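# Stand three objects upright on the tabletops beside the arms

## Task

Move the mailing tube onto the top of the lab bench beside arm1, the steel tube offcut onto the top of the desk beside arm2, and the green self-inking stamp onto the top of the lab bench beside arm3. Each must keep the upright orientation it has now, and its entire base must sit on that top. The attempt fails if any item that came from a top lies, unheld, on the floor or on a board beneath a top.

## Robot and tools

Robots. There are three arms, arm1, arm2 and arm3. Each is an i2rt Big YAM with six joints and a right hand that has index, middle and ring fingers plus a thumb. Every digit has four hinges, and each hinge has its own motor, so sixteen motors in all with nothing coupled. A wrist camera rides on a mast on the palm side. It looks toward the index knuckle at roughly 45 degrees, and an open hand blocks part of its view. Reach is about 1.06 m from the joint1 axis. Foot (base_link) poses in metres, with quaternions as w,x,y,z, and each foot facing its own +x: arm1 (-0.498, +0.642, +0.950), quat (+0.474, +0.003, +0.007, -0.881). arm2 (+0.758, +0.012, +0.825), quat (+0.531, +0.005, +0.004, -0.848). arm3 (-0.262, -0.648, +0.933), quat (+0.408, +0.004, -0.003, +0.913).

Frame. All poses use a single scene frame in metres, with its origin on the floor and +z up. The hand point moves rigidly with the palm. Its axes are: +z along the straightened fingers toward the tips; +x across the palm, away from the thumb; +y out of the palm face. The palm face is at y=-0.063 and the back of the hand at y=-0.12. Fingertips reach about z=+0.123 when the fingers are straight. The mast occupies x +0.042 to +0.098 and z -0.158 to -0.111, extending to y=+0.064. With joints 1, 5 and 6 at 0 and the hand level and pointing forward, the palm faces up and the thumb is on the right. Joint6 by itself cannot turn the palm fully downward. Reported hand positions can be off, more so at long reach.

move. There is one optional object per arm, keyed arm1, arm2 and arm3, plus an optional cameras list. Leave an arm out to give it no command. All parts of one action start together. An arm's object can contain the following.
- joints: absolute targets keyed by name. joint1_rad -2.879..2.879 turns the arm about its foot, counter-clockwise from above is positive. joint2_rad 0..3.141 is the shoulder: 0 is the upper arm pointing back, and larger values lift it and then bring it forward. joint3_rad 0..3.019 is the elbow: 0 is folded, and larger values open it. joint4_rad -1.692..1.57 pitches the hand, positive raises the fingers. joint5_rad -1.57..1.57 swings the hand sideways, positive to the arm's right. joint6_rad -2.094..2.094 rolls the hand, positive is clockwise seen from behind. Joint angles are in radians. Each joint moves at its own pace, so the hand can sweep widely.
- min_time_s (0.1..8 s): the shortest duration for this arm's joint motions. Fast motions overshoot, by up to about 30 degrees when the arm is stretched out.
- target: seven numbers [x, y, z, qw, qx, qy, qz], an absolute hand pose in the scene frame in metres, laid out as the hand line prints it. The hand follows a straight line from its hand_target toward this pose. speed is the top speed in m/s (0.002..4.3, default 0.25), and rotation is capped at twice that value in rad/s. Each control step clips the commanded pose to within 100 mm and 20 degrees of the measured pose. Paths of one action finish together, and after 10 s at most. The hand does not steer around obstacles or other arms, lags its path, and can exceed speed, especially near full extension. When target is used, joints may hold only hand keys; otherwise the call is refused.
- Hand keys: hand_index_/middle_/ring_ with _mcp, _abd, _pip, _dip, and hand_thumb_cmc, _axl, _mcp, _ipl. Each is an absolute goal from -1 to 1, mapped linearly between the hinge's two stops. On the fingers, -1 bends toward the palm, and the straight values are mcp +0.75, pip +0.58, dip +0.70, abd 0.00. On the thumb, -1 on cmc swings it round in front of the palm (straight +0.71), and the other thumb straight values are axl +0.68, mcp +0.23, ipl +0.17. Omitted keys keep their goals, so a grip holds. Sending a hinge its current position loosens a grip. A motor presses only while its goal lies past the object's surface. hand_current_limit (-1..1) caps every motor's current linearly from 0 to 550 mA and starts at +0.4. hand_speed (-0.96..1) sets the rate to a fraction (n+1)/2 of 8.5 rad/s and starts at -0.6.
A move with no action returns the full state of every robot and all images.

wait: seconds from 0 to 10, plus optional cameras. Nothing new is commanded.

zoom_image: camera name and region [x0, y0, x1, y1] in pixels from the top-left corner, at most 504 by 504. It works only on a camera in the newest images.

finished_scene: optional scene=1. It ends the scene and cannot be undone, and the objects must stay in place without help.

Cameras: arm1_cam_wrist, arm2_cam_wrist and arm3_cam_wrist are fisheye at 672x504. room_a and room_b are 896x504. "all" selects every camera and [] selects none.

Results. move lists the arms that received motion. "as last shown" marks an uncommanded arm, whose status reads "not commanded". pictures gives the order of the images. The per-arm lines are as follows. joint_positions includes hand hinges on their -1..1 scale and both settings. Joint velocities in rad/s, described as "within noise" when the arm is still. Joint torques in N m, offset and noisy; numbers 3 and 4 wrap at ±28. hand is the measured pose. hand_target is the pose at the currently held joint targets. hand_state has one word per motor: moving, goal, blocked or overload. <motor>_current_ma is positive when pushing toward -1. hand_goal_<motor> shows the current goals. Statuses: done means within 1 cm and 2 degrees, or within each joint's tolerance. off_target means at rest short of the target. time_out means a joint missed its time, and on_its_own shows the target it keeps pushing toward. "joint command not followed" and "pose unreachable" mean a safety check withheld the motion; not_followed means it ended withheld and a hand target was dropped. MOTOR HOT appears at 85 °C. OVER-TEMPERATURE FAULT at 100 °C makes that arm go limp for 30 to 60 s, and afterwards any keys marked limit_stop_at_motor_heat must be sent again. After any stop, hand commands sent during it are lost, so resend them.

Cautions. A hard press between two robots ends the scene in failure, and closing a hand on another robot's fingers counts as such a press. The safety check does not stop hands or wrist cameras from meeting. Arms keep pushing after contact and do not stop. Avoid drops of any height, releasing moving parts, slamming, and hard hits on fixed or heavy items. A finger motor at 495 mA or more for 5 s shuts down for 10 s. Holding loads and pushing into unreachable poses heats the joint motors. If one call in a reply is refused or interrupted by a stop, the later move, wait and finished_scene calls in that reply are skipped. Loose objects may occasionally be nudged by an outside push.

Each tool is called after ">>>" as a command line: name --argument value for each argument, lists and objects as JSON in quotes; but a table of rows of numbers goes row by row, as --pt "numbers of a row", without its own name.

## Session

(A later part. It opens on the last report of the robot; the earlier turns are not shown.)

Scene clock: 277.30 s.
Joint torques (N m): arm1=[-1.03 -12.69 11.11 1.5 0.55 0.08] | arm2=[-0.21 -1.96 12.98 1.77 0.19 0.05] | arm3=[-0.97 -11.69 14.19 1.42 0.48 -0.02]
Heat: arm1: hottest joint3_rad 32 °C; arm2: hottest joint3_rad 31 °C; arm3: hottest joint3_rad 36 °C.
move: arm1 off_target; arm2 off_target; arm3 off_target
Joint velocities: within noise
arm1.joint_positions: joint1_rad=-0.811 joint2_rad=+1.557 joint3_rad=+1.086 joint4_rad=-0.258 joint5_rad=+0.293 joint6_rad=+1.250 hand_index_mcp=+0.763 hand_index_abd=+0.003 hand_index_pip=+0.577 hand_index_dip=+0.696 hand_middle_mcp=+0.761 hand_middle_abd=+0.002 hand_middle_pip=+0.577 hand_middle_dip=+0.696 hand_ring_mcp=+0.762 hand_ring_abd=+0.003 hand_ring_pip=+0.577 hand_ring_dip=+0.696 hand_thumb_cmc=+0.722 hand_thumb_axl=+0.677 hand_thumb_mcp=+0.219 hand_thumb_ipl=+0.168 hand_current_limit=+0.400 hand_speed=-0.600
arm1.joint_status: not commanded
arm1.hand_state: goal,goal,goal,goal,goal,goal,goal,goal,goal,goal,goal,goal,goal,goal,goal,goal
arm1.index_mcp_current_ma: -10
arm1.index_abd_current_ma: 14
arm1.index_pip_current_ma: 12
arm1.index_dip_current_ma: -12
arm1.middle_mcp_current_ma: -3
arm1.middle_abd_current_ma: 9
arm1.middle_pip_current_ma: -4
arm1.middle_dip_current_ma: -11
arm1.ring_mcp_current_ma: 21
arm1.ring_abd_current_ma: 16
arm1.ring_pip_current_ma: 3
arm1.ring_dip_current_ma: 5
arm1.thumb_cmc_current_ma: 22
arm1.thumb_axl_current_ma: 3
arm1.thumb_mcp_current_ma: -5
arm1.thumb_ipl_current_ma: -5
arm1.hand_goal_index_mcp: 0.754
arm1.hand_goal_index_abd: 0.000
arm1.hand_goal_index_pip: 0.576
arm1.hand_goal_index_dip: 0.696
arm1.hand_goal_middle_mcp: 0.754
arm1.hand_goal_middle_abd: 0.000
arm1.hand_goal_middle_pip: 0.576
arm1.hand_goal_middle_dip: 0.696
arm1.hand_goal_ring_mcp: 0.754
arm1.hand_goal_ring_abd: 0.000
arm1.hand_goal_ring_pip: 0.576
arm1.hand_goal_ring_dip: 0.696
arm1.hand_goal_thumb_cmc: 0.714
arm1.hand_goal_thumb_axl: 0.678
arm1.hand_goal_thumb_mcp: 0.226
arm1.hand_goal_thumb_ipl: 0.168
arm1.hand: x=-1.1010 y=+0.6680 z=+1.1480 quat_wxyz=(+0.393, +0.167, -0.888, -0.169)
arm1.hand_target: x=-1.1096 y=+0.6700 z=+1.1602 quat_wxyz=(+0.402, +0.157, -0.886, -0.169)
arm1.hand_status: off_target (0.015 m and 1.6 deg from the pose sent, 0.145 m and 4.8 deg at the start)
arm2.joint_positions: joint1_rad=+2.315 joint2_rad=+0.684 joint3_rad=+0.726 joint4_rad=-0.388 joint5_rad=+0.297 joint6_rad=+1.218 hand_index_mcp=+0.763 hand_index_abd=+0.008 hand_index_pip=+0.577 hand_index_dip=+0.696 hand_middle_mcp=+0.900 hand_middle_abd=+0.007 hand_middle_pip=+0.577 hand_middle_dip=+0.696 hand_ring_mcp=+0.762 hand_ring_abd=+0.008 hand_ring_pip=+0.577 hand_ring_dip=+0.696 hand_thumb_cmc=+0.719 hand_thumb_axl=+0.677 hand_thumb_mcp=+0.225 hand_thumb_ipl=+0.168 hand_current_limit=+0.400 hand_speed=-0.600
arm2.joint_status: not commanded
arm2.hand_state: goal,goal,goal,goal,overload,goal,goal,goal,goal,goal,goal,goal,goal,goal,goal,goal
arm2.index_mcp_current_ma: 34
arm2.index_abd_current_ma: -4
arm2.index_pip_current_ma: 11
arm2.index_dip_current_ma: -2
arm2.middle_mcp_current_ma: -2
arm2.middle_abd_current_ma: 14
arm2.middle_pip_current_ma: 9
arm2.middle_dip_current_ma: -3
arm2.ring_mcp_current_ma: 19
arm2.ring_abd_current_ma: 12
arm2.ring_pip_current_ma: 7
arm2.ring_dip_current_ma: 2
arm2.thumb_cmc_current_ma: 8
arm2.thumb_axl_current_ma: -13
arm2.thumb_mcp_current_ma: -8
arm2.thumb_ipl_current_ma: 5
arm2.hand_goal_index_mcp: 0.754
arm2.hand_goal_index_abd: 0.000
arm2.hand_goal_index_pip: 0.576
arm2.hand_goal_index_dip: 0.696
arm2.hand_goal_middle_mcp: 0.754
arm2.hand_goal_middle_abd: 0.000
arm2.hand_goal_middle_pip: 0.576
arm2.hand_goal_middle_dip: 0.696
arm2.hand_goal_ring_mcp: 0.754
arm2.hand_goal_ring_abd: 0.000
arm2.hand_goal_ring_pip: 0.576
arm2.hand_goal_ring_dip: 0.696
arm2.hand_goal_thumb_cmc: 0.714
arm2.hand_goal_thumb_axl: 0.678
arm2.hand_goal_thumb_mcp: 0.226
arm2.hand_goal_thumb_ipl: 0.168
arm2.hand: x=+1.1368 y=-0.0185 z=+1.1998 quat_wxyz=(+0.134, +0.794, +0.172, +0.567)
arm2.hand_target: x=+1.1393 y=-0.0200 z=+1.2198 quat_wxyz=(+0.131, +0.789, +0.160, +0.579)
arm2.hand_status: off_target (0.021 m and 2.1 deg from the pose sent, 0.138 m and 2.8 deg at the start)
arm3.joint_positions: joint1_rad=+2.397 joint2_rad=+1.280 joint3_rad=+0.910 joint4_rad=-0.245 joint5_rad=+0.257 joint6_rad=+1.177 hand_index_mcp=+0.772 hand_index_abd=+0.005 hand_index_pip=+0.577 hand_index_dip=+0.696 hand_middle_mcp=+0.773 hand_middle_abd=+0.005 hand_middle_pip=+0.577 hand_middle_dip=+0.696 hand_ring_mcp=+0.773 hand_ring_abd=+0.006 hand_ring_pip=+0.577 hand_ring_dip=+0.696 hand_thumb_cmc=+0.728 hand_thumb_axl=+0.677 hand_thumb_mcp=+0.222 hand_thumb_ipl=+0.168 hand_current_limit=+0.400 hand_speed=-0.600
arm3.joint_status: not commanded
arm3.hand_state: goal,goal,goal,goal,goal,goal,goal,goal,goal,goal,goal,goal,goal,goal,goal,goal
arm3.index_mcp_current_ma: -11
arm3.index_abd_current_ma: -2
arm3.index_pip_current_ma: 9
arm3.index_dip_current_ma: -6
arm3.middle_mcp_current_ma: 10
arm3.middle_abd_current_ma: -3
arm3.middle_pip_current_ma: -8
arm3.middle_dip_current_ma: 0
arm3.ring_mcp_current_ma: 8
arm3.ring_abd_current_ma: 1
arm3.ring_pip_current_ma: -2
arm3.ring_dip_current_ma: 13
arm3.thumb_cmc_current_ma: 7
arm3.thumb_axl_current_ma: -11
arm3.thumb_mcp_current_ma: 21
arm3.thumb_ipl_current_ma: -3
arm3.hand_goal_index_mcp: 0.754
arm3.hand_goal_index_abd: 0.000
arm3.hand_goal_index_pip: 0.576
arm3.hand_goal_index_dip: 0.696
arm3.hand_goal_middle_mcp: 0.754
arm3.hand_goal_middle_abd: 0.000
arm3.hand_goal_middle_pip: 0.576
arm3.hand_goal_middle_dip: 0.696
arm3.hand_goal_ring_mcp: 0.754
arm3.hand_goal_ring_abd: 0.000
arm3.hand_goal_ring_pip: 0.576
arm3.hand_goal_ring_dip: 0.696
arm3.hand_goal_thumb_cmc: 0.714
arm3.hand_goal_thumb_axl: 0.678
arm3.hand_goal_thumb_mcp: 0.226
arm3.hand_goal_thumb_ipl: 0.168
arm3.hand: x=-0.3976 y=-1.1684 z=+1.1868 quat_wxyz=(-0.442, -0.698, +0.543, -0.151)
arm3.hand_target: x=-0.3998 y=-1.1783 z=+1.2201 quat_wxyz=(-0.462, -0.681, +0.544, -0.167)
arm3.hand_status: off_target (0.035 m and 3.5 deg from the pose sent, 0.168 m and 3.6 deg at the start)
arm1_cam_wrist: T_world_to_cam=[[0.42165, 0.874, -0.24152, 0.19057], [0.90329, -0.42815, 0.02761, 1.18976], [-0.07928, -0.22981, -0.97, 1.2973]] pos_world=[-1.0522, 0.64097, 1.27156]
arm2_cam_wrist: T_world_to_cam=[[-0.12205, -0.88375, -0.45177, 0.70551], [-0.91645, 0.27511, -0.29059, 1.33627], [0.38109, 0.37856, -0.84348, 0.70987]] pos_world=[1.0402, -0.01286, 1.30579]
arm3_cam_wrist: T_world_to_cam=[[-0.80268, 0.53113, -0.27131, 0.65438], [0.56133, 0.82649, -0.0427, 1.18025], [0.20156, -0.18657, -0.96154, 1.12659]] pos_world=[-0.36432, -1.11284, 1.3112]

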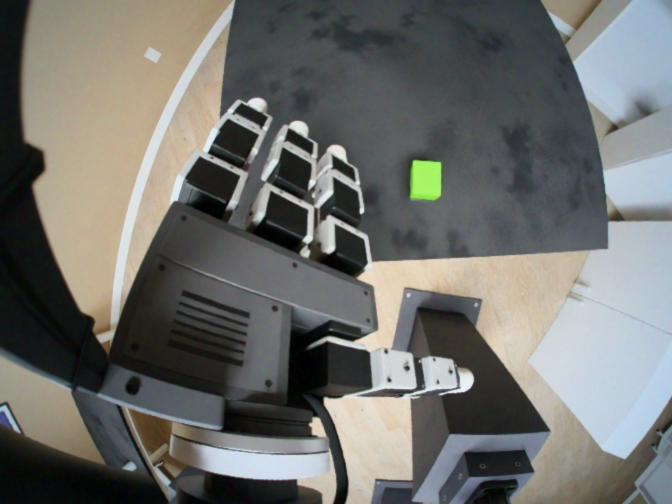

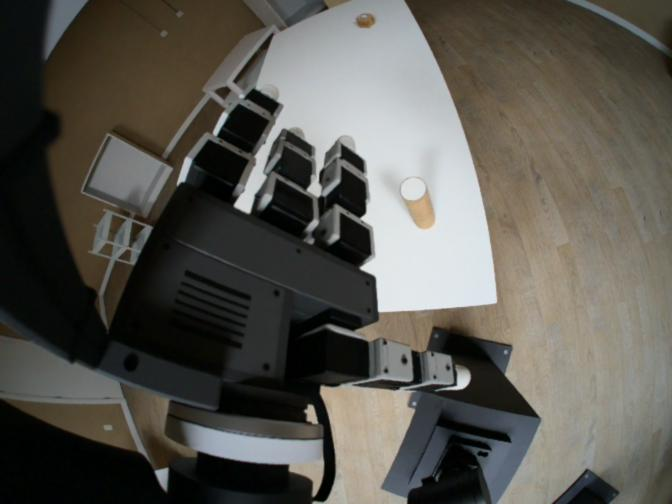

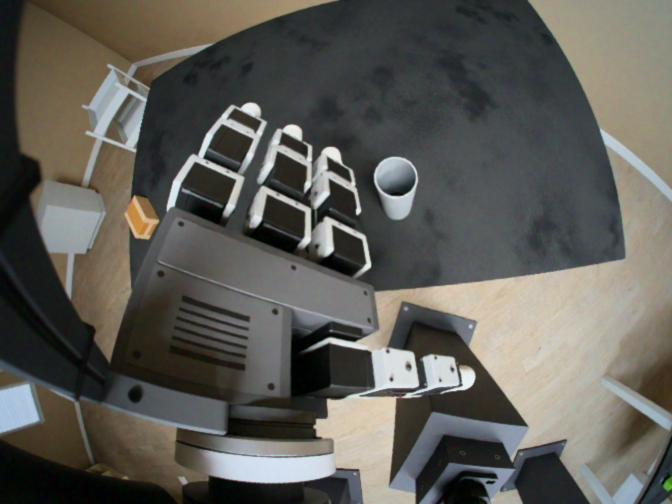

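>>> move --cameras '["room_a", "room_b"]'

>>> zoom_image --camera "room_b" --region '[270, 160, 320, 200]'

>>> zoom_image --camera "room_a" --region '[680, 380, 740, 430]'

>>> zoom_image --camera "room_b" --region '[390, 300, 470, 370]'

Scene clock: 306.73 s.
Joint torques (N m): arm1=[-0.85 -12.69 11.1 1.5 0.56 0.07] | arm2=[-0.56 -1.96 12.92 1.78 0.18 0.04] | arm3=[-1.14 -11.75 14.19 1.44 0.48 -0.02]
Heat: arm1: hottest joint3_rad 33 °C; arm2: hottest joint3_rad 33 °C; arm3: hottest joint3_rad 37 °C.
Joint velocities: within noise
arm1.joint_positions: joint1_rad=-0.811 joint2_rad=+1.557 joint3_rad=+1.086 joint4_rad=-0.258 joint5_rad=+0.293 joint6_rad=+1.251 hand_index_mcp=+0.763 hand_index_abd=+0.003 hand_index_pip=+0.577 hand_index_dip=+0.696 hand_middle_mcp=+0.761 hand_middle_abd=+0.002 hand_middle_pip=+0.577 hand_middle_dip=+0.696 hand_ring_mcp=+0.762 hand_ring_abd=+0.003 hand_ring_pip=+0.577 hand_ring_dip=+0.696 hand_thumb_cmc=+0.722 hand_thumb_axl=+0.677 hand_thumb_mcp=+0.219 hand_thumb_ipl=+0.168 hand_current_limit=+0.400 hand_speed=-0.600
arm1.joint_status: not commanded
arm1.hand_state: goal,goal,goal,goal,goal,goal,goal,goal,goal,goal,goal,goal,goal,goal,goal,goal
arm1.index_mcp_current_ma: 6
arm1.index_abd_current_ma: 5
arm1.index_pip_current_ma: 11
arm1.index_dip_current_ma: 1
arm1.middle_mcp_current_ma: -6
arm1.middle_abd_current_ma: 14
arm1.middle_pip_current_ma: -10
arm1.middle_dip_current_ma: -10
arm1.ring_mcp_current_ma: 4
arm1.ring_abd_current_ma: 12
arm1.ring_pip_current_ma: 0
arm1.ring_dip_current_ma: 3
arm1.thumb_cmc_current_ma: 14
arm1.thumb_axl_current_ma: 11
arm1.thumb_mcp_current_ma: -18
arm1.thumb_ipl_current_ma: -4
arm1.hand_goal_index_mcp: 0.754
arm1.hand_goal_index_abd: 0.000
arm1.hand_goal_index_pip: 0.576
arm1.hand_goal_index_dip: 0.696
arm1.hand_goal_middle_mcp: 0.754
arm1.hand_goal_middle_abd: 0.000
arm1.hand_goal_middle_pip: 0.576
arm1.hand_goal_middle_dip: 0.696
arm1.hand_goal_ring_mcp: 0.754
arm1.hand_goal_ring_abd: 0.000
arm1.hand_goal_ring_pip: 0.576
arm1.hand_goal_ring_dip: 0.696
arm1.hand_goal_thumb_cmc: 0.714
arm1.hand_goal_thumb_axl: 0.678
arm1.hand_goal_thumb_mcp: 0.226
arm1.hand_goal_thumb_ipl: 0.168
arm1.hand: x=-1.1010 y=+0.6680 z=+1.1480 quat_wxyz=(+0.393, +0.167, -0.888, -0.169) (m; scene frame)
arm1.hand_target: x=-1.1096 y=+0.6700 z=+1.1602 quat_wxyz=(+0.402, +0.157, -0.886, -0.169) (m; scene frame)
arm1.hand_status: off_target (0.015 m and 1.6 deg from the pose sent, 0.145 m and 4.8 deg at the start)
arm2.joint_positions: joint1_rad=+2.315 joint2_rad=+0.684 joint3_rad=+0.726 joint4_rad=-0.388 joint5_rad=+0.297 joint6_rad=+1.218 hand_index_mcp=+0.763 hand_index_abd=+0.008 hand_index_pip=+0.577 hand_index_dip=+0.696 hand_middle_mcp=+0.900 hand_middle_abd=+0.007 hand_middle_pip=+0.577 hand_middle_dip=+0.696 hand_ring_mcp=+0.762 hand_ring_abd=+0.008 hand_ring_pip=+0.577 hand_ring_dip=+0.696 hand_thumb_cmc=+0.719 hand_thumb_axl=+0.677 hand_thumb_mcp=+0.225 hand_thumb_ipl=+0.168 hand_current_limit=+0.400 hand_speed=-0.600
arm2.joint_status: not commanded
arm2.hand_state: goal,goal,goal,goal,overload,goal,goal,goal,goal,goal,goal,goal,goal,goal,goal,goal
arm2.index_mcp_current_ma: 20
arm2.index_abd_current_ma: 6
arm2.index_pip_current_ma: 0
arm2.index_dip_current_ma: -3
arm2.middle_mcp_current_ma: -8
arm2.middle_abd_current_ma: 14
arm2.middle_pip_current_ma: 0
arm2.middle_dip_current_ma: 3
arm2.ring_mcp_current_ma: 11
arm2.ring_abd_current_ma: 18
arm2.ring_pip_current_ma: 7
arm2.ring_dip_current_ma: 0
arm2.thumb_cmc_current_ma: 1
arm2.thumb_axl_current_ma: -28
arm2.thumb_mcp_current_ma: -4
arm2.thumb_ipl_current_ma: -7
arm2.hand_goal_index_mcp: 0.754
arm2.hand_goal_index_abd: 0.000
arm2.hand_goal_index_pip: 0.576
arm2.hand_goal_index_dip: 0.696
arm2.hand_goal_middle_mcp: 0.754
arm2.hand_goal_middle_abd: 0.000
arm2.hand_goal_middle_pip: 0.576
arm2.hand_goal_middle_dip: 0.696
arm2.hand_goal_ring_mcp: 0.754
arm2.hand_goal_ring_abd: 0.000
arm2.hand_goal_ring_pip: 0.576
arm2.hand_goal_ring_dip: 0.696
arm2.hand_goal_thumb_cmc: 0.714
arm2.hand_goal_thumb_axl: 0.678
arm2.hand_goal_thumb_mcp: 0.226
arm2.hand_goal_thumb_ipl: 0.168
arm2.hand: x=+1.1368 y=-0.0185 z=+1.1998 quat_wxyz=(+0.134, +0.794, +0.172, +0.567) (m; scene frame)
arm2.hand_target: x=+1.1393 y=-0.0200 z=+1.2199 quat_wxyz=(+0.131, +0.788, +0.160, +0.579) (m; scene frame)
arm2.hand_status: off_target (0.021 m and 2.1 deg from the pose sent, 0.138 m and 2.8 deg at the start)
arm3.joint_positions: joint1_rad=+2.397 joint2_rad=+1.280 joint3_rad=+0.910 joint4_rad=-0.245 joint5_rad=+0.257 joint6_rad=+1.177 hand_index_mcp=+0.772 hand_index_abd=+0.005 hand_index_pip=+0.577 hand_index_dip=+0.696 hand_middle_mcp=+0.773 hand_middle_abd=+0.005 hand_middle_pip=+0.577 hand_middle_dip=+0.696 hand_ring_mcp=+0.773 hand_ring_abd=+0.006 hand_ring_pip=+0.577 hand_ring_dip=+0.696 hand_thumb_cmc=+0.728 hand_thumb_axl=+0.677 hand_thumb_mcp=+0.222 hand_thumb_ipl=+0.168 hand_current_limit=+0.400 hand_speed=-0.600
arm3.joint_status: not commanded
arm3.hand_state: goal,goal,goal,goal,goal,goal,goal,goal,goal,goal,goal,goal,goal,goal,goal,goal
arm3.index_mcp_current_ma: -1
arm3.index_abd_current_ma: -3
arm3.index_pip_current_ma: -16
arm3.index_dip_current_ma: -1
arm3.middle_mcp_current_ma: 0
arm3.middle_abd_current_ma: -7
arm3.middle_pip_current_ma: 3
arm3.middle_dip_current_ma: -8
arm3.ring_mcp_current_ma: 2
arm3.ring_abd_current_ma: 8
arm3.ring_pip_current_ma: -7
arm3.ring_dip_current_ma: -15
arm3.thumb_cmc_current_ma: 8
arm3.thumb_axl_current_ma: 2
arm3.thumb_mcp_current_ma: 9
arm3.thumb_ipl_current_ma: 1
arm3.hand_goal_index_mcp: 0.754
arm3.hand_goal_index_abd: 0.000
arm3.hand_goal_index_pip: 0.576
arm3.hand_goal_index_dip: 0.696
arm3.hand_goal_middle_mcp: 0.754
arm3.hand_goal_middle_abd: 0.000
arm3.hand_goal_middle_pip: 0.576
arm3.hand_goal_middle_dip: 0.696
arm3.hand_goal_ring_mcp: 0.754
arm3.hand_goal_ring_abd: 0.000
arm3.hand_goal_ring_pip: 0.576
arm3.hand_goal_ring_dip: 0.696
arm3.hand_goal_thumb_cmc: 0.714
arm3.hand_goal_thumb_axl: 0.678
arm3.hand_goal_thumb_mcp: 0.226
arm3.hand_goal_thumb_ipl: 0.168
arm3.hand: x=-0.3976 y=-1.1684 z=+1.1868 quat_wxyz=(-0.442, -0.698, +0.543, -0.151) (m; scene frame)
arm3.hand_target: x=-0.3998 y=-1.1783 z=+1.2201 quat_wxyz=(-0.462, -0.681, +0.544, -0.167) (m; scene frame)
arm3.hand_status: off_target (0.035 m and 3.5 deg from the pose sent, 0.168 m and 3.6 deg at the start)
pictures: room_a, room_b

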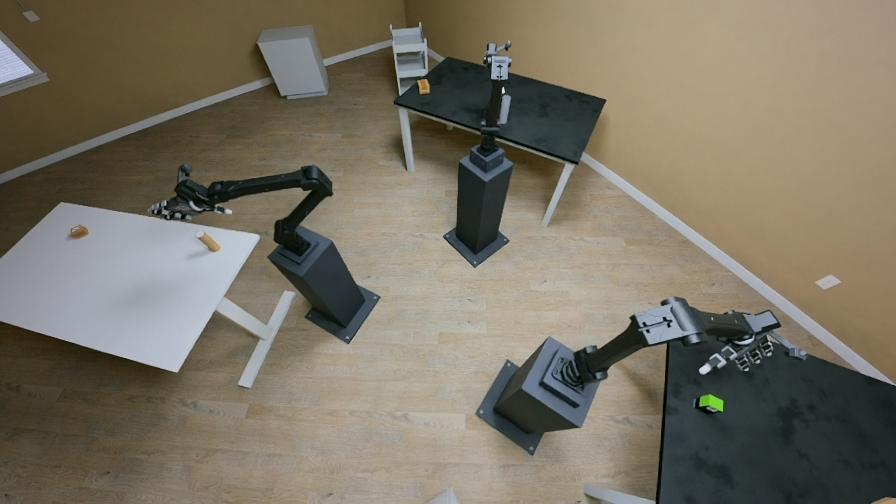

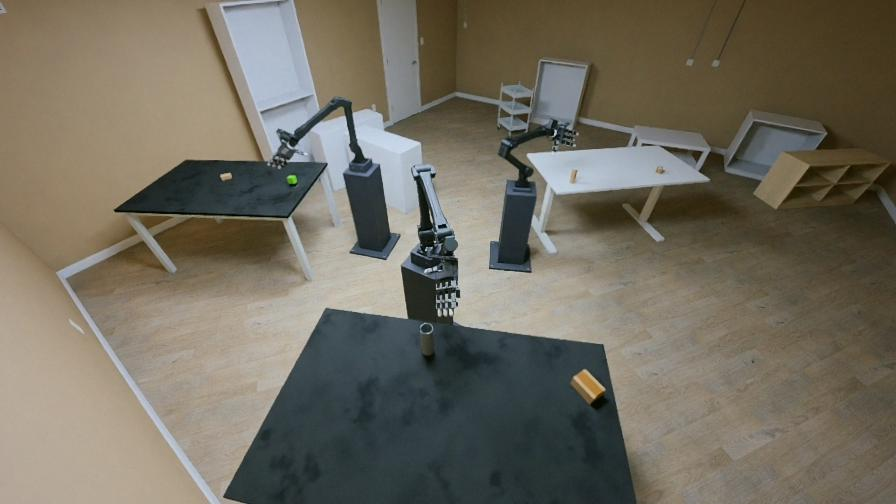

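Scaled by 10.080 from the camera's image (finer frame: 1280x720).

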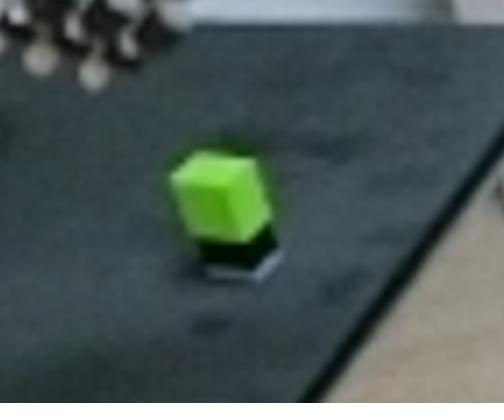

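Scaled by 8.400 from the camera's image (finer frame: 1280x720).

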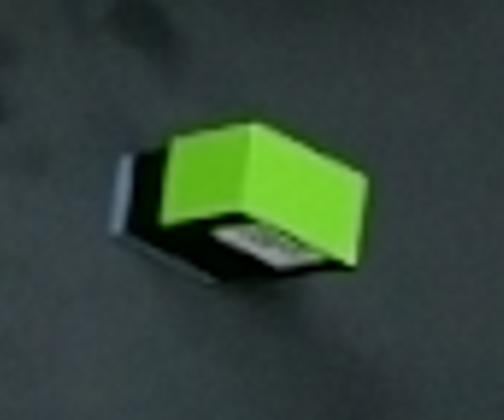

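Scaled by 6.300 from the camera's image (finer frame: 1280x720).

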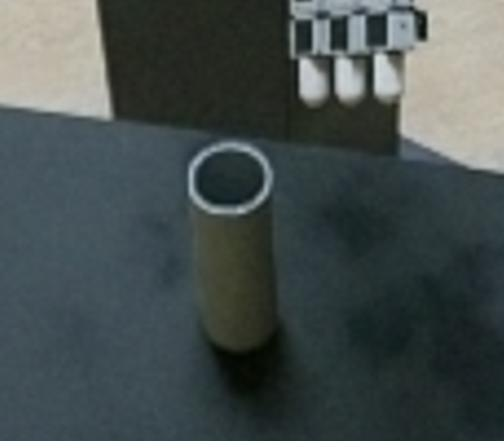

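>>> move --arm1 '{"target": [-0.95, 0.69, 1.02, 0.6838, -0.1800, -0.6838, -0.1800], "speed": 0.4, "joints": {"hand_thumb_cmc": -0.43, "hand_thumb_mcp": 0.2, "hand_thumb_ipl": 0.168, "hand_middle_pip": -0.4, "hand_middle_dip": 0.0, "hand_ring_pip": -0.4, "hand_ring_dip": 0.0, "hand_index_mcp": 0.85}}' --arm2 '{"target": [1.10, -0.05, 1.12, 0.0, 0.7071, 0.0, 0.7071], "speed": 0.4, "joints": {"hand_thumb_cmc": -0.43, "hand_thumb_mcp": 0.2, "hand_thumb_ipl": 0.168, "hand_middle_pip": -0.4, "hand_middle_dip": 0.0, "hand_ring_pip": -0.4, "hand_ring_dip": 0.0, "hand_index_mcp": 0.85}}' --arm3 '{"joints": {"joint1_rad": -0.55, "joint2_rad": 0.63, "joint3_rad": 1.4, "joint4_rad": -0.77, "joint5_rad": 0.0, "joint6_rad": 1.57}, "min_time_s": 3}' --cameras '["arm1_cam_wrist", "arm2_cam_wrist", "room_a", "room_b"]'

Scene clock: 478.00 s.
Joint torques (N m): arm1=[-0.03 -10.93 3.44 2.81 0.32 -0.14] | arm2=[-0.79 -1.26 9.72 3.25 -0.08 -0.05] | arm3=[-0.85 1.44 11.78 1.87 -0.09 0.01]
Heat: arm1: hottest joint3_rad 34 °C; arm2: hottest joint3_rad 36 °C; arm3: hottest joint3_rad 41 °C.
move: arm1 off_target; arm2 off_target; arm3 done
Joint velocities: within noise
arm1.joint_positions: joint1_rad=-0.682 joint2_rad=+1.890 joint3_rad=+0.529 joint4_rad=+1.322 joint5_rad=+0.823 joint6_rad=+1.595 hand_index_mcp=+0.857 hand_index_abd=+0.010 hand_index_pip=+0.577 hand_index_dip=+0.696 hand_middle_mcp=+0.763 hand_middle_abd=+0.002 hand_middle_pip=-0.383 hand_middle_dip=+0.008 hand_ring_mcp=+0.765 hand_ring_abd=+0.003 hand_ring_pip=-0.383 hand_ring_dip=+0.010 hand_thumb_cmc=-0.346 hand_thumb_axl=+0.678 hand_thumb_mcp=+0.198 hand_thumb_ipl=+0.168 hand_current_limit=+0.400 hand_speed=-0.600
arm1.joint_status: hand_thumb_cmc off_target (ended at -0.346, target -0.430); the others done
arm1.hand_state: goal,goal,goal,goal,goal,goal,goal,goal,goal,goal,goal,goal,blocked,goal,goal,goal
arm1.index_mcp_current_ma: -13
arm1.index_abd_current_ma: 19
arm1.index_pip_current_ma: 7
arm1.index_dip_current_ma: -11
arm1.middle_mcp_current_ma: 2
arm1.middle_abd_current_ma: 18
arm1.middle_pip_current_ma: 17
arm1.middle_dip_current_ma: 13
arm1.ring_mcp_current_ma: 24
arm1.ring_abd_current_ma: 13
arm1.ring_pip_current_ma: 21
arm1.ring_dip_current_ma: 6
arm1.thumb_cmc_current_ma: 87
arm1.thumb_axl_current_ma: 0
arm1.thumb_mcp_current_ma: 4
arm1.thumb_ipl_current_ma: -4
arm1.hand_goal_index_mcp: 0.850
arm1.hand_goal_index_abd: 0.000
arm1.hand_goal_index_pip: 0.576
arm1.hand_goal_index_dip: 0.696
arm1.hand_goal_middle_mcp: 0.754
arm1.hand_goal_middle_abd: 0.000
arm1.hand_goal_middle_pip: -0.400
arm1.hand_goal_middle_dip: 0.000
arm1.hand_goal_ring_mcp: 0.754
arm1.hand_goal_ring_abd: 0.000
arm1.hand_goal_ring_pip: -0.400
arm1.hand_goal_ring_dip: 0.000
arm1.hand_goal_thumb_cmc: -0.430
arm1.hand_goal_thumb_axl: 0.678
arm1.hand_goal_thumb_mcp: 0.200
arm1.hand_goal_thumb_ipl: 0.168
arm1.hand: x=-0.9485 y=+0.6929 z=+1.0164 quat_wxyz=(+0.676, -0.177, -0.691, -0.185)
arm1.hand_target: x=-0.9499 y=+0.6900 z=+1.0199 quat_wxyz=(+0.684, -0.180, -0.684, -0.180)
arm1.hand_status: done (0.005 m and 1.4 deg from the pose sent, 0.199 m and 57.6 deg at the start)
arm2.joint_positions: joint1_rad=+2.192 joint2_rad=+0.499 joint3_rad=+0.349 joint4_rad=+0.107 joint5_rad=+0.159 joint6_rad=+1.545 hand_index_mcp=+0.857 hand_index_abd=+0.009 hand_index_pip=+0.577 hand_index_dip=+0.696 hand_middle_mcp=+0.903 hand_middle_abd=+0.007 hand_middle_pip=-0.391 hand_middle_dip=+0.003 hand_ring_mcp=+0.761 hand_ring_abd=+0.008 hand_ring_pip=-0.393 hand_ring_dip=+0.002 hand_thumb_cmc=-0.375 hand_thumb_axl=+0.677 hand_thumb_mcp=+0.201 hand_thumb_ipl=+0.168 hand_current_limit=+0.400 hand_speed=-0.600
arm2.joint_status: hand_thumb_cmc off_target (ended at -0.375, target -0.430); the others done
arm2.hand_state: goal,goal,goal,goal,overload,goal,goal,goal,goal,goal,goal,goal,blocked,goal,goal,goal
arm2.index_mcp_current_ma: 33
arm2.index_abd_current_ma: -1
arm2.index_pip_current_ma: -3
arm2.index_dip_current_ma: -5
arm2.middle_mcp_current_ma: -15
arm2.middle_abd_current_ma: 3
arm2.middle_pip_current_ma: 24
arm2.middle_dip_current_ma: 9
arm2.ring_mcp_current_ma: 12
arm2.ring_abd_current_ma: 4
arm2.ring_pip_current_ma: 23
arm2.ring_dip_current_ma: -4
arm2.thumb_cmc_current_ma: 84
arm2.thumb_axl_current_ma: -15
arm2.thumb_mcp_current_ma: 3
arm2.thumb_ipl_current_ma: -1
arm2.hand_goal_index_mcp: 0.850
arm2.hand_goal_index_abd: 0.000
arm2.hand_goal_index_pip: 0.576
arm2.hand_goal_index_dip: 0.696
arm2.hand_goal_middle_mcp: 0.754
arm2.hand_goal_middle_abd: 0.000
arm2.hand_goal_middle_pip: -0.400
arm2.hand_goal_middle_dip: 0.000
arm2.hand_goal_ring_mcp: 0.754
arm2.hand_goal_ring_abd: 0.000
arm2.hand_goal_ring_pip: -0.400
arm2.hand_goal_ring_dip: 0.000
arm2.hand_goal_thumb_cmc: -0.430
arm2.hand_goal_thumb_axl: 0.678
arm2.hand_goal_thumb_mcp: 0.200
arm2.hand_goal_thumb_ipl: 0.168
arm2.hand: x=+1.1008 y=-0.0465 z=+1.1099 quat_wxyz=(+0.004, +0.720, +0.011, +0.694)
arm2.hand_target: x=+1.0999 y=-0.0499 z=+1.1199 quat_wxyz=(+0.000, +0.707, +0.000, +0.707)
arm2.hand_status: off_target (0.011 m and 2.5 deg from the pose sent, 0.093 m and 31.5 deg at the start)
arm3.joint_positions: joint1_rad=-0.547 joint2_rad=+0.624 joint3_rad=+1.357 joint4_rad=-0.762 joint5_rad=+0.004 joint6_rad=+1.558 hand_index_mcp=+0.765 hand_index_abd=+0.008 hand_index_pip=+0.575 hand_index_dip=+0.688 hand_middle_mcp=+0.768 hand_middle_abd=+0.008 hand_middle_pip=+0.575 hand_middle_dip=+0.692 hand_ring_mcp=+0.765 hand_ring_abd=+0.009 hand_ring_pip=+0.576 hand_ring_dip=+0.690 hand_thumb_cmc=+0.719 hand_thumb_axl=+0.677 hand_thumb_mcp=+0.223 hand_thumb_ipl=+0.168 hand_current_limit=+0.400 hand_speed=-0.600
arm3.joint_status: all done
arm3.hand_state: goal,goal,goal,goal,goal,goal,goal,goal,goal,goal,goal,goal,goal,goal,goal,goal
arm3.index_mcp_current_ma: -12
arm3.index_abd_current_ma: 15
arm3.index_pip_current_ma: 0
arm3.index_dip_current_ma: 0
arm3.middle_mcp_current_ma: 0
arm3.middle_abd_current_ma: -16
arm3.middle_pip_current_ma: -2
arm3.middle_dip_current_ma: -8
arm3.ring_mcp_current_ma: 16
arm3.ring_abd_current_ma: 9
arm3.ring_pip_current_ma: -14
arm3.ring_dip_current_ma: -7
arm3.thumb_cmc_current_ma: 27
arm3.thumb_axl_current_ma: 8
arm3.thumb_mcp_current_ma: 16
arm3.thumb_ipl_current_ma: -3
arm3.hand_goal_index_mcp: 0.754
arm3.hand_goal_index_abd: 0.000
arm3.hand_goal_index_pip: 0.576
arm3.hand_goal_index_dip: 0.696
arm3.hand_goal_middle_mcp: 0.754
arm3.hand_goal_middle_abd: 0.000
arm3.hand_goal_middle_pip: 0.576
arm3.hand_goal_middle_dip: 0.696
arm3.hand_goal_ring_mcp: 0.754
arm3.hand_goal_ring_abd: 0.000
arm3.hand_goal_ring_pip: 0.576
arm3.hand_goal_ring_dip: 0.696
arm3.hand_goal_thumb_cmc: 0.714
arm3.hand_goal_thumb_axl: 0.678
arm3.hand_goal_thumb_mcp: 0.226
arm3.hand_goal_thumb_ipl: 0.168
arm3.hand: x=-0.2253 y=-0.3578 z=+1.5697 quat_wxyz=(-0.535, +0.455, +0.550, +0.452)
arm3.hand_target: x=-0.2242 y=-0.3646 z=+1.5872 quat_wxyz=(-0.546, +0.452, +0.540, +0.455)
arm3.hand_status: not commanded
arm1_cam_wrist: T_world_to_cam=[[0.33186, 0.51864, -0.78796, 0.7891], [0.42251, -0.82855, -0.36741, 1.28923], [-0.84342, -0.21099, -0.49409, -0.03403]] pos_world=[-0.83528, 0.65175, 1.07865]
arm2_cam_wrist: T_world_to_cam=[[0.02107, -0.61632, -0.78721, 0.86302], [-0.79948, 0.46241, -0.38343, 1.26782], [0.60032, 0.63744, -0.48299, 0.02899]] pos_world=[0.97801, -0.07283, 1.1795]

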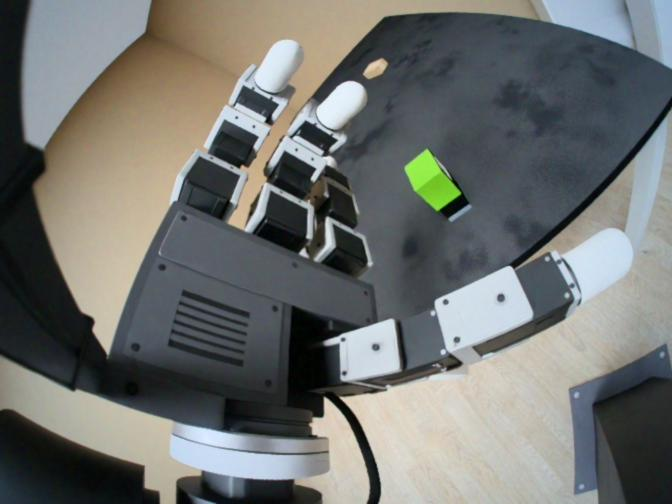

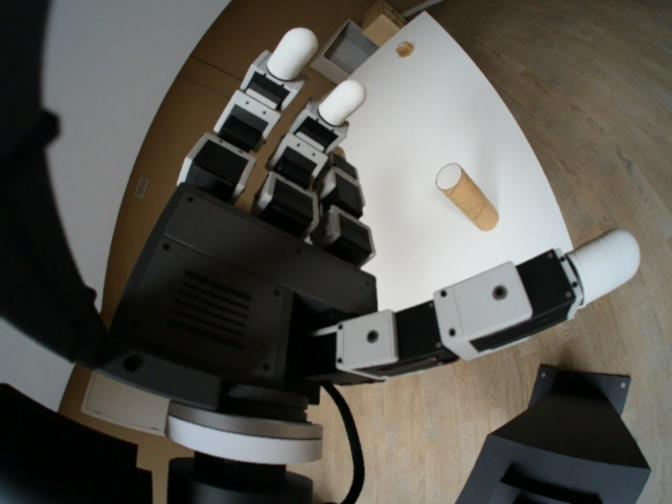

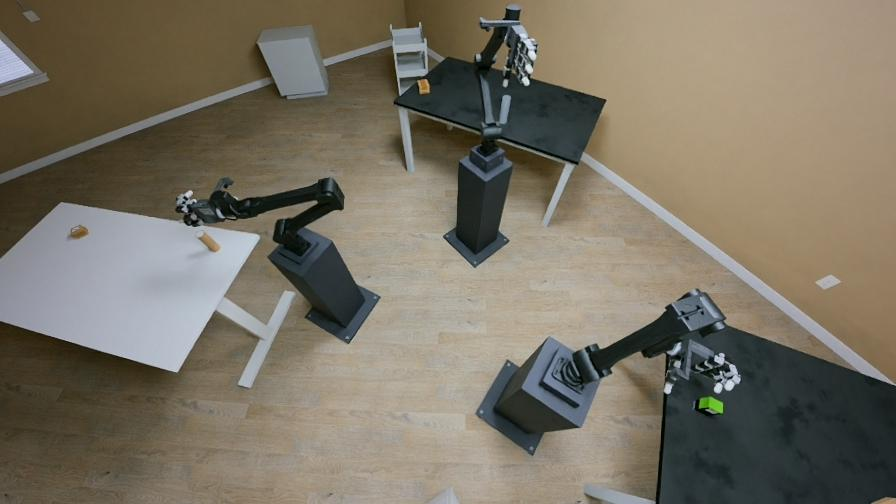

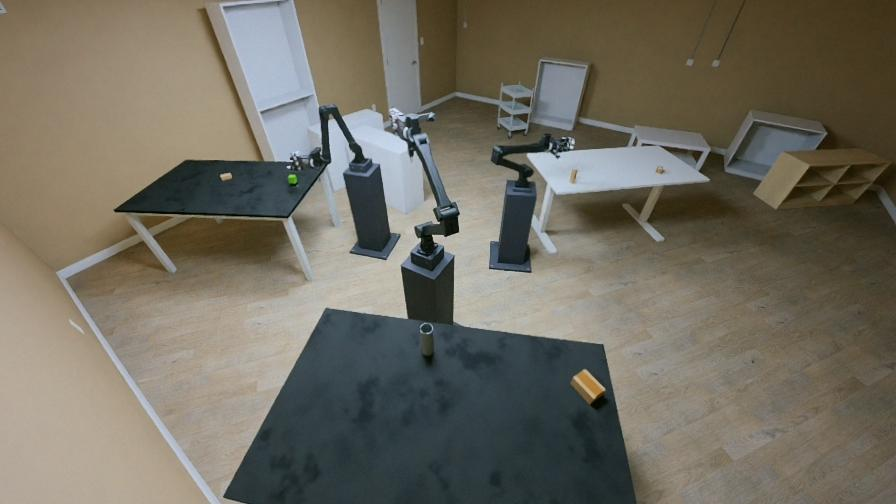

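>>> zoom_image --camera "arm1_cam_wrist" --region '[390, 135, 490, 235]'

>>> zoom_image --camera "arm2_cam_wrist" --region '[420, 150, 520, 250]'

Scaled by 5.040 from the camera's image (finer frame: 960x720).

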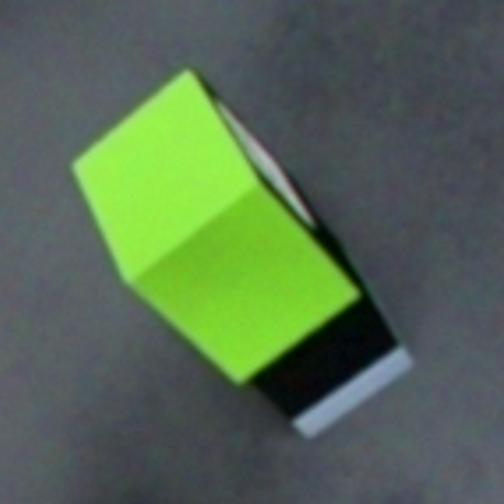

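Scaled by 5.040 from the camera's image (finer frame: 960x720).

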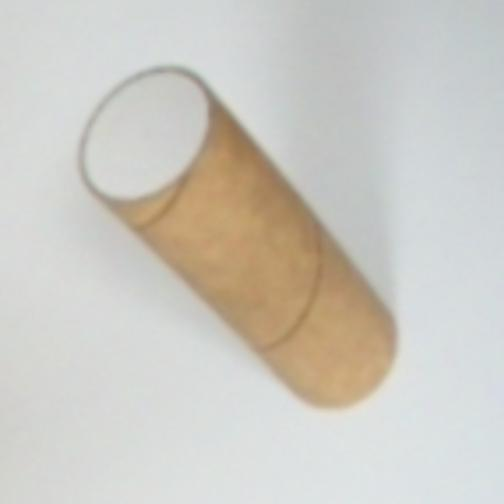

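>>> move --arm1 '{"target": [-0.972, 0.6876, 0.875, 0.6838, -0.1800, -0.6838, -0.1800], "speed": 0.25, "joints": {"hand_middle_pip": -0.95, "hand_middle_dip": -0.5, "hand_ring_pip": -0.95, "hand_ring_dip": -0.5}}' --arm2 '{"target": [1.137, -0.0395, 0.93, 0.0, 0.7071, 0.0, 0.7071], "speed": 0.25, "joints": {"hand_middle_pip": -0.95, "hand_middle_dip": -0.5, "hand_ring_pip": -0.95, "hand_ring_dip": -0.5}}' --cameras '["arm1_cam_wrist", "arm2_cam_wrist"]'

Scene clock: 515.23 s.
Joint torques (N m): arm1=[-0.5 -14.15 1.42 2.77 0.37 -0.03] | arm2=[0.26 -7.12 2.54 3.29 0.07 -0.24] | arm3=[-0.97 1.67 11.75 1.84 -0.1 -0.02]
Heat: arm1: hottest joint3_rad 31 °C; arm2: hottest joint3_rad 34 °C; arm3: hottest joint3_rad 40 °C.
move: arm1 off_target; arm2 done
Joint velocities: within noise
arm1.joint_positions: joint1_rad=-0.682 joint2_rad=+2.384 joint3_rad=+0.720 joint4_rad=+1.560 joint5_rad=+0.827 joint6_rad=+1.628 hand_index_mcp=+0.857 hand_index_abd=+0.011 hand_index_pip=+0.577 hand_index_dip=+0.696 hand_middle_mcp=+0.763 hand_middle_abd=+0.002 hand_middle_pip=-0.943 hand_middle_dip=-0.494 hand_ring_mcp=+0.765 hand_ring_abd=+0.003 hand_ring_pip=-0.942 hand_ring_dip=-0.492 hand_thumb_cmc=-0.346 hand_thumb_axl=+0.678 hand_thumb_mcp=+0.198 hand_thumb_ipl=+0.168 hand_current_limit=+0.400 hand_speed=-0.600
arm1.joint_status: all done
arm1.hand_state: goal,goal,goal,goal,goal,goal,goal,goal,goal,goal,goal,goal,blocked,goal,goal,goal
arm1.index_mcp_current_ma: -7
arm1.index_abd_current_ma: 12
arm1.index_pip_current_ma: 23
arm1.index_dip_current_ma: -7
arm1.middle_mcp_current_ma: 1
arm1.middle_abd_current_ma: 14
arm1.middle_pip_current_ma: -2
arm1.middle_dip_current_ma: 4
arm1.ring_mcp_current_ma: 17
arm1.ring_abd_current_ma: 7
arm1.ring_pip_current_ma: 7
arm1.ring_dip_current_ma: 13
arm1.thumb_cmc_current_ma: 94
arm1.thumb_axl_current_ma: 3
arm1.thumb_mcp_current_ma: -5
arm1.thumb_ipl_current_ma: -11
arm1.hand_goal_index_mcp: 0.850
arm1.hand_goal_index_abd: 0.000
arm1.hand_goal_index_pip: 0.576
arm1.hand_goal_index_dip: 0.696
arm1.hand_goal_middle_mcp: 0.754
arm1.hand_goal_middle_abd: 0.000
arm1.hand_goal_middle_pip: -0.950
arm1.hand_goal_middle_dip: -0.500
arm1.hand_goal_ring_mcp: 0.754
arm1.hand_goal_ring_abd: 0.000
arm1.hand_goal_ring_pip: -0.950
arm1.hand_goal_ring_dip: -0.500
arm1.hand_goal_thumb_cmc: -0.430
arm1.hand_goal_thumb_axl: 0.678
arm1.hand_goal_thumb_mcp: 0.200
arm1.hand_goal_thumb_ipl: 0.168
arm1.hand: x=-0.9686 y=+0.6885 z=+0.8712 quat_wxyz=(+0.659, -0.178, -0.706, -0.188)
arm1.hand_target: x=-0.9723 y=+0.6874 z=+0.8753 quat_wxyz=(+0.669, -0.188, -0.696, -0.180)
arm1.hand_status: off_target (0.005 m and 4.0 deg from the pose sent, 0.144 m and 1.4 deg at the start; a joint's target at an end of its range on 31 of 48 steps)
arm2.joint_positions: joint1_rad=+2.192 joint2_rad=+1.597 joint3_rad=+0.117 joint4_rad=+1.449 joint5_rad=+0.168 joint6_rad=+1.565 hand_index_mcp=+0.852 hand_index_abd=+0.013 hand_index_pip=+0.577 hand_index_dip=+0.696 hand_middle_mcp=+0.898 hand_middle_abd=+0.007 hand_middle_pip=-0.946 hand_middle_dip=-0.497 hand_ring_mcp=+0.760 hand_ring_abd=+0.008 hand_ring_pip=-0.947 hand_ring_dip=-0.498 hand_thumb_cmc=-0.375 hand_thumb_axl=+0.679 hand_thumb_mcp=+0.201 hand_thumb_ipl=+0.168 hand_current_limit=+0.400 hand_speed=-0.600
arm2.joint_status: all done
arm2.hand_state: goal,goal,goal,goal,overload,goal,goal,goal,goal,goal,goal,goal,blocked,goal,goal,goal
arm2.index_mcp_current_ma: 15
arm2.index_abd_current_ma: 12
arm2.index_pip_current_ma: -2
arm2.index_dip_current_ma: 6
arm2.middle_mcp_current_ma: -5
arm2.middle_abd_current_ma: -2
arm2.middle_pip_current_ma: 7
arm2.middle_dip_current_ma: 6
arm2.ring_mcp_current_ma: 6
arm2.ring_abd_current_ma: 13
arm2.ring_pip_current_ma: 0
arm2.ring_dip_current_ma: -3
arm2.thumb_cmc_current_ma: 94
arm2.thumb_axl_current_ma: -5
arm2.thumb_mcp_current_ma: -6
arm2.thumb_ipl_current_ma: -4
arm2.hand_goal_index_mcp: 0.850
arm2.hand_goal_index_abd: 0.000
arm2.hand_goal_index_pip: 0.576
arm2.hand_goal_index_dip: 0.696
arm2.hand_goal_middle_mcp: 0.754
arm2.hand_goal_middle_abd: 0.000
arm2.hand_goal_middle_pip: -0.950
arm2.hand_goal_middle_dip: -0.500
arm2.hand_goal_ring_mcp: 0.754
arm2.hand_goal_ring_abd: 0.000
arm2.hand_goal_ring_pip: -0.950
arm2.hand_goal_ring_dip: -0.500
arm2.hand_goal_thumb_cmc: -0.430
arm2.hand_goal_thumb_axl: 0.678
arm2.hand_goal_thumb_mcp: 0.200
arm2.hand_goal_thumb_ipl: 0.168
arm2.hand: x=+1.1355 y=-0.0395 z=+0.9236 quat_wxyz=(-0.001, +0.716, +0.000, +0.698)
arm2.hand_target: x=+1.1369 y=-0.0395 z=+0.9299 quat_wxyz=(+0.000, +0.707, +0.000, +0.707)
arm2.hand_status: done (0.007 m and 1.5 deg from the pose sent, 0.184 m and 2.5 deg at the start)
arm3: as last shown
arm3.joint_positions: joint1_rad=-0.547 joint2_rad=+0.624 joint3_rad=+1.357 joint4_rad=-0.762 joint5_rad=+0.004 joint6_rad=+1.559 hand_index_mcp=+0.765 hand_index_abd=+0.008 hand_index_pip=+0.575 hand_index_dip=+0.688 hand_middle_mcp=+0.768 hand_middle_abd=+0.008 hand_middle_pip=+0.575 hand_middle_dip=+0.692 hand_ring_mcp=+0.765 hand_ring_abd=+0.009 hand_ring_pip=+0.576 hand_ring_dip=+0.690 hand_thumb_cmc=+0.719 hand_thumb_axl=+0.677 hand_thumb_mcp=+0.223 hand_thumb_ipl=+0.168 hand_current_limit=+0.400 hand_speed=-0.600
arm3.index_mcp_current_ma: 1
arm3.index_abd_current_ma: 0
arm3.index_pip_current_ma: 8
arm3.index_dip_current_ma: -10
arm3.middle_mcp_current_ma: -1
arm3.middle_pip_current_ma: 7
arm3.middle_dip_current_ma: -9
arm3.ring_mcp_current_ma: 10
arm3.ring_abd_current_ma: -13
arm3.ring_pip_current_ma: 3
arm3.ring_dip_current_ma: -6
arm3.thumb_cmc_current_ma: 10
arm3.thumb_axl_current_ma: 4
arm3.thumb_mcp_current_ma: 10
arm3.thumb_ipl_current_ma: -7
arm3.hand: x=-0.2253 y=-0.3578 z=+1.5696 quat_wxyz=(-0.535, +0.455, +0.550, +0.452)
arm1_cam_wrist: T_world_to_cam=[[0.37078, 0.50946, -0.77651, 0.71771], [0.4333, -0.83443, -0.34056, 1.23175], [-0.82144, -0.21019, -0.53014, -0.07148]] pos_world=[-0.85855, 0.64714, 0.93891]
arm2_cam_wrist: T_world_to_cam=[[0.02442, -0.59947, -0.80003, 0.72862], [-0.79061, 0.47819, -0.38245, 1.21062], [0.61183, 0.64185, -0.46227, -0.11836]] pos_world=[1.01175, -0.06616, 0.9912]

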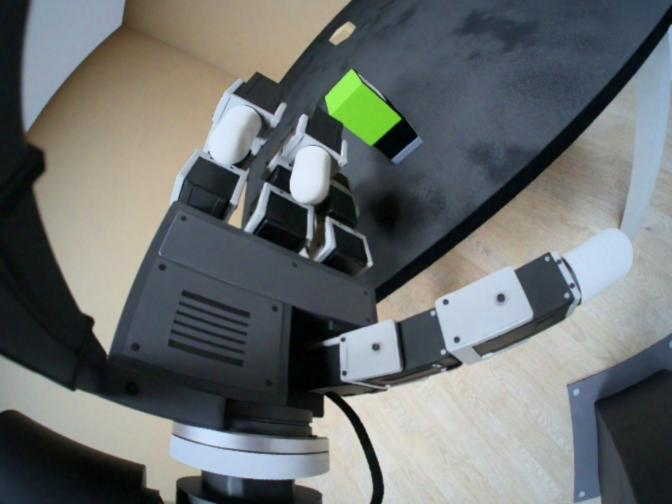

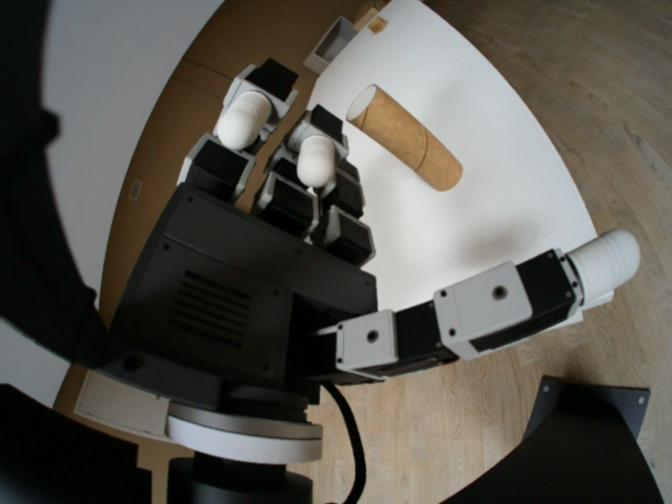

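>>> zoom_image --camera "arm1_cam_wrist" --region '[310, 55, 440, 185]'

>>> zoom_image --camera "arm2_cam_wrist" --region '[340, 75, 470, 205]'

Scaled by 3.877 from the camera's image (finer frame: 960x720).

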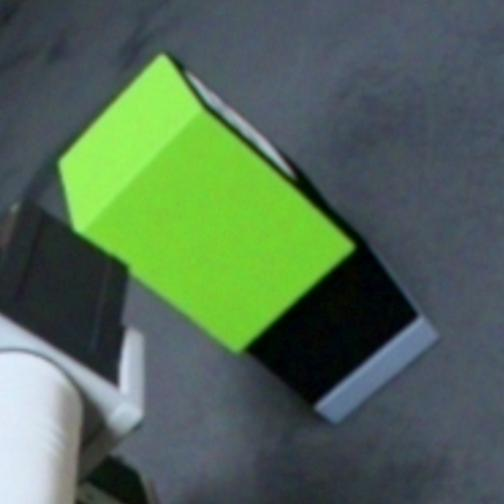

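Scaled by 3.877 from the camera's image (finer frame: 960x720).

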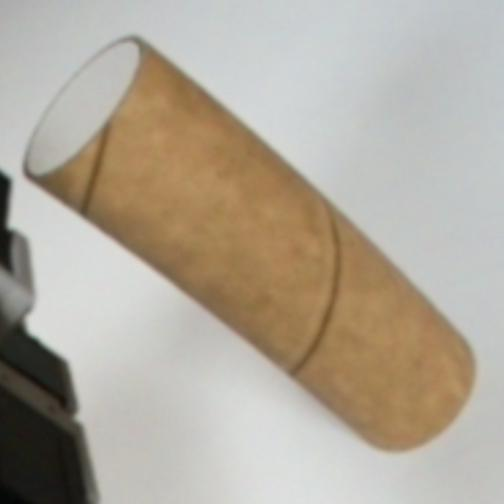

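>>> move --arm1 '{"target": [-1.060, 0.736, 0.881, 0.6846, -0.1770, -0.6846, -0.1770], "speed": 0.2}' --arm2 '{"target": [1.237, -0.0395, 0.932, 0.0, 0.7071, 0.0, 0.7071], "speed": 0.2}' --cameras '["arm1_cam_wrist", "arm2_cam_wrist"]'

Scene clock: 561.70 s.
Joint torques (N m): arm1=[-0.26 -15.38 3.1 1.74 0 -0.25] | arm2=[-0.79 -9.76 4.97 1.91 -0.1 -0.24] | arm3=[-0.79 1.55 11.75 1.84 -0.09 -0.02]
Heat: arm1: hottest joint2_rad 29 °C; arm2: hottest joint3_rad 31 °C; arm3: hottest joint3_rad 40 °C.
move: arm1 done; arm2 done
Joint velocities: within noise
arm1.joint_positions: joint1_rad=-0.846 joint2_rad=+2.392 joint3_rad=+0.911 joint4_rad=+1.477 joint5_rad=+0.653 joint6_rad=+1.602 hand_index_mcp=+0.857 hand_index_abd=+0.011 hand_index_pip=+0.577 hand_index_dip=+0.696 hand_middle_mcp=+0.763 hand_middle_abd=+0.002 hand_middle_pip=-0.943 hand_middle_dip=-0.494 hand_ring_mcp=+0.765 hand_ring_abd=+0.003 hand_ring_pip=-0.942 hand_ring_dip=-0.492 hand_thumb_cmc=-0.346 hand_thumb_axl=+0.678 hand_thumb_mcp=+0.198 hand_thumb_ipl=+0.168 hand_current_limit=+0.400 hand_speed=-0.600
arm1.joint_status: not commanded
arm1.hand_state: goal,goal,goal,goal,goal,goal,goal,goal,goal,goal,goal,goal,blocked,goal,goal,goal
arm1.index_mcp_current_ma: -3
arm1.index_abd_current_ma: 17
arm1.index_pip_current_ma: 11
arm1.index_dip_current_ma: 2
arm1.middle_mcp_current_ma: 8
arm1.middle_abd_current_ma: 10
arm1.middle_pip_current_ma: -15
arm1.middle_dip_current_ma: 1
arm1.ring_mcp_current_ma: 8
arm1.ring_abd_current_ma: 9
arm1.ring_pip_current_ma: 12
arm1.ring_dip_current_ma: 8
arm1.thumb_cmc_current_ma: 92
arm1.thumb_axl_current_ma: 4
arm1.thumb_mcp_current_ma: 5
arm1.thumb_ipl_current_ma: -5
arm1.hand_goal_index_mcp: 0.850
arm1.hand_goal_index_abd: 0.000
arm1.hand_goal_index_pip: 0.576
arm1.hand_goal_index_dip: 0.696
arm1.hand_goal_middle_mcp: 0.754
arm1.hand_goal_middle_abd: 0.000
arm1.hand_goal_middle_pip: -0.950
arm1.hand_goal_middle_dip: -0.500
arm1.hand_goal_ring_mcp: 0.754
arm1.hand_goal_ring_abd: 0.000
arm1.hand_goal_ring_pip: -0.950
arm1.hand_goal_ring_dip: -0.500
arm1.hand_goal_thumb_cmc: -0.430
arm1.hand_goal_thumb_axl: 0.678
arm1.hand_goal_thumb_mcp: 0.200
arm1.hand_goal_thumb_ipl: 0.168
arm1.hand: x=-1.0575 y=+0.7382 z=+0.8839 quat_wxyz=(+0.687, -0.184, -0.681, -0.174)
arm1.hand_target: x=-1.0598 y=+0.7360 z=+0.8809 quat_wxyz=(+0.684, -0.177, -0.685, -0.177)
arm1.hand_status: done (0.004 m and 1.0 deg from the pose sent, 0.104 m and 4.1 deg at the start)
arm2.joint_positions: joint1_rad=+2.150 joint2_rad=+1.689 joint3_rad=+0.366 joint4_rad=+1.315 joint5_rad=+0.117 joint6_rad=+1.565 hand_index_mcp=+0.852 hand_index_abd=+0.013 hand_index_pip=+0.576 hand_index_dip=+0.696 hand_middle_mcp=+0.895 hand_middle_abd=+0.007 hand_middle_pip=-0.947 hand_middle_dip=-0.497 hand_ring_mcp=+0.757 hand_ring_abd=+0.008 hand_ring_pip=-0.947 hand_ring_dip=-0.498 hand_thumb_cmc=-0.375 hand_thumb_axl=+0.679 hand_thumb_mcp=+0.201 hand_thumb_ipl=+0.171 hand_current_limit=+0.400 hand_speed=-0.600
arm2.joint_status: not commanded
arm2.hand_state: goal,goal,goal,goal,overload,goal,goal,goal,goal,goal,goal,goal,blocked,goal,goal,goal
arm2.index_mcp_current_ma: 7
arm2.index_abd_current_ma: 17
arm2.index_pip_current_ma: -3
arm2.index_dip_current_ma: 8
arm2.middle_mcp_current_ma: -1
arm2.middle_abd_current_ma: 7
arm2.middle_pip_current_ma: 12
arm2.middle_dip_current_ma: 18
arm2.ring_mcp_current_ma: 9
arm2.ring_abd_current_ma: 16
arm2.ring_pip_current_ma: 15
arm2.ring_dip_current_ma: 5
arm2.thumb_cmc_current_ma: 84
arm2.thumb_axl_current_ma: -3
arm2.thumb_mcp_current_ma: -2
arm2.thumb_ipl_current_ma: 18
arm2.hand_goal_index_mcp: 0.850
arm2.hand_goal_index_abd: 0.000
arm2.hand_goal_index_pip: 0.576
arm2.hand_goal_index_dip: 0.696
arm2.hand_goal_middle_mcp: 0.754
arm2.hand_goal_middle_abd: 0.000
arm2.hand_goal_middle_pip: -0.950
arm2.hand_goal_middle_dip: -0.500
arm2.hand_goal_ring_mcp: 0.754
arm2.hand_goal_ring_abd: 0.000
arm2.hand_goal_ring_pip: -0.950
arm2.hand_goal_ring_dip: -0.500
arm2.hand_goal_thumb_cmc: -0.430
arm2.hand_goal_thumb_axl: 0.678
arm2.hand_goal_thumb_mcp: 0.200
arm2.hand_goal_thumb_ipl: 0.168
arm2.hand: x=+1.2308 y=-0.0349 z=+0.9309 quat_wxyz=(-0.005, +0.708, +0.002, +0.706)
arm2.hand_target: x=+1.2368 y=-0.0395 z=+0.9320 quat_wxyz=(+0.000, +0.707, +0.000, +0.707)
arm2.hand_status: done (0.008 m and 0.6 deg from the pose sent, 0.102 m and 1.5 deg at the start)
arm3: as last shown
arm3.index_mcp_current_ma: -16
arm3.index_abd_current_ma: 9
arm3.index_pip_current_ma: 5
arm3.index_dip_current_ma: -6
arm3.middle_mcp_current_ma: 5
arm3.middle_abd_current_ma: -4
arm3.middle_pip_current_ma: -15
arm3.middle_dip_current_ma: -6
arm3.ring_mcp_current_ma: 7
arm3.ring_abd_current_ma: -10
arm3.ring_pip_current_ma: -19
arm3.ring_dip_current_ma: -11
arm3.thumb_cmc_current_ma: 21
arm3.thumb_axl_current_ma: 8
arm3.thumb_mcp_current_ma: 9
arm3.thumb_ipl_current_ma: -5
arm1_cam_wrist: T_world_to_cam=[[0.30026, 0.50646, -0.80829, 0.691], [0.41373, -0.83268, -0.36806, 1.31846], [-0.85946, -0.2239, -0.45956, -0.21981]] pos_world=[-0.94188, 0.69868, 0.94278]
arm2_cam_wrist: T_world_to_cam=[[0.04824, -0.59558, -0.80185, 0.7074], [-0.78552, 0.47324, -0.39876, 1.2952], [0.61695, 0.6491, -0.44501, -0.19833]] pos_world=[1.10564, -0.06288, 0.99544]

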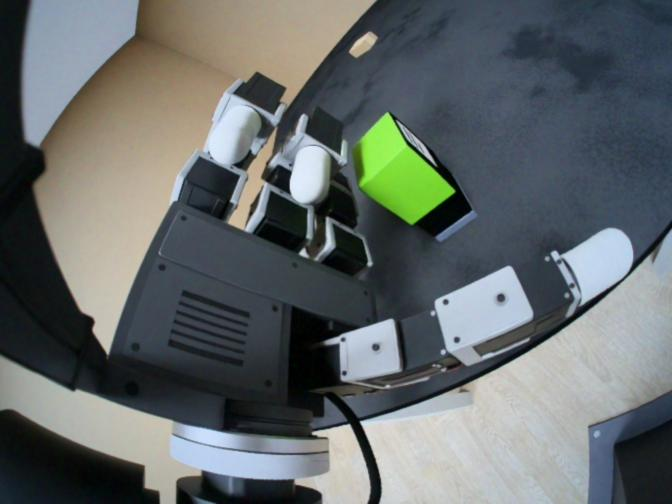

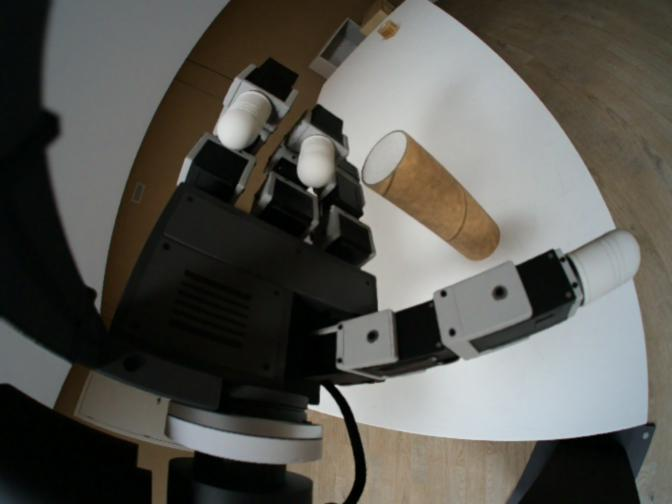

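>>> zoom_image --camera "arm1_cam_wrist" --region '[300, 95, 500, 295]'

>>> zoom_image --camera "arm2_cam_wrist" --region '[310, 110, 510, 310]'

Scaled by 2.520 from the camera's image (finer frame: 960x720).

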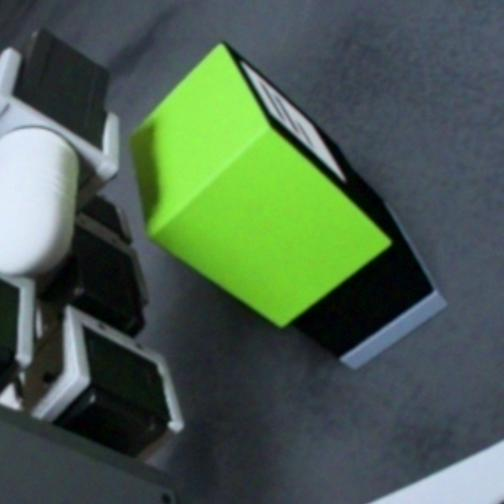

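Scaled by 2.520 from the camera's image (finer frame: 960x720).

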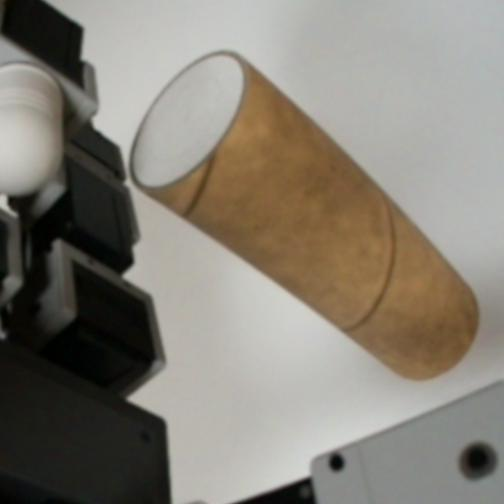

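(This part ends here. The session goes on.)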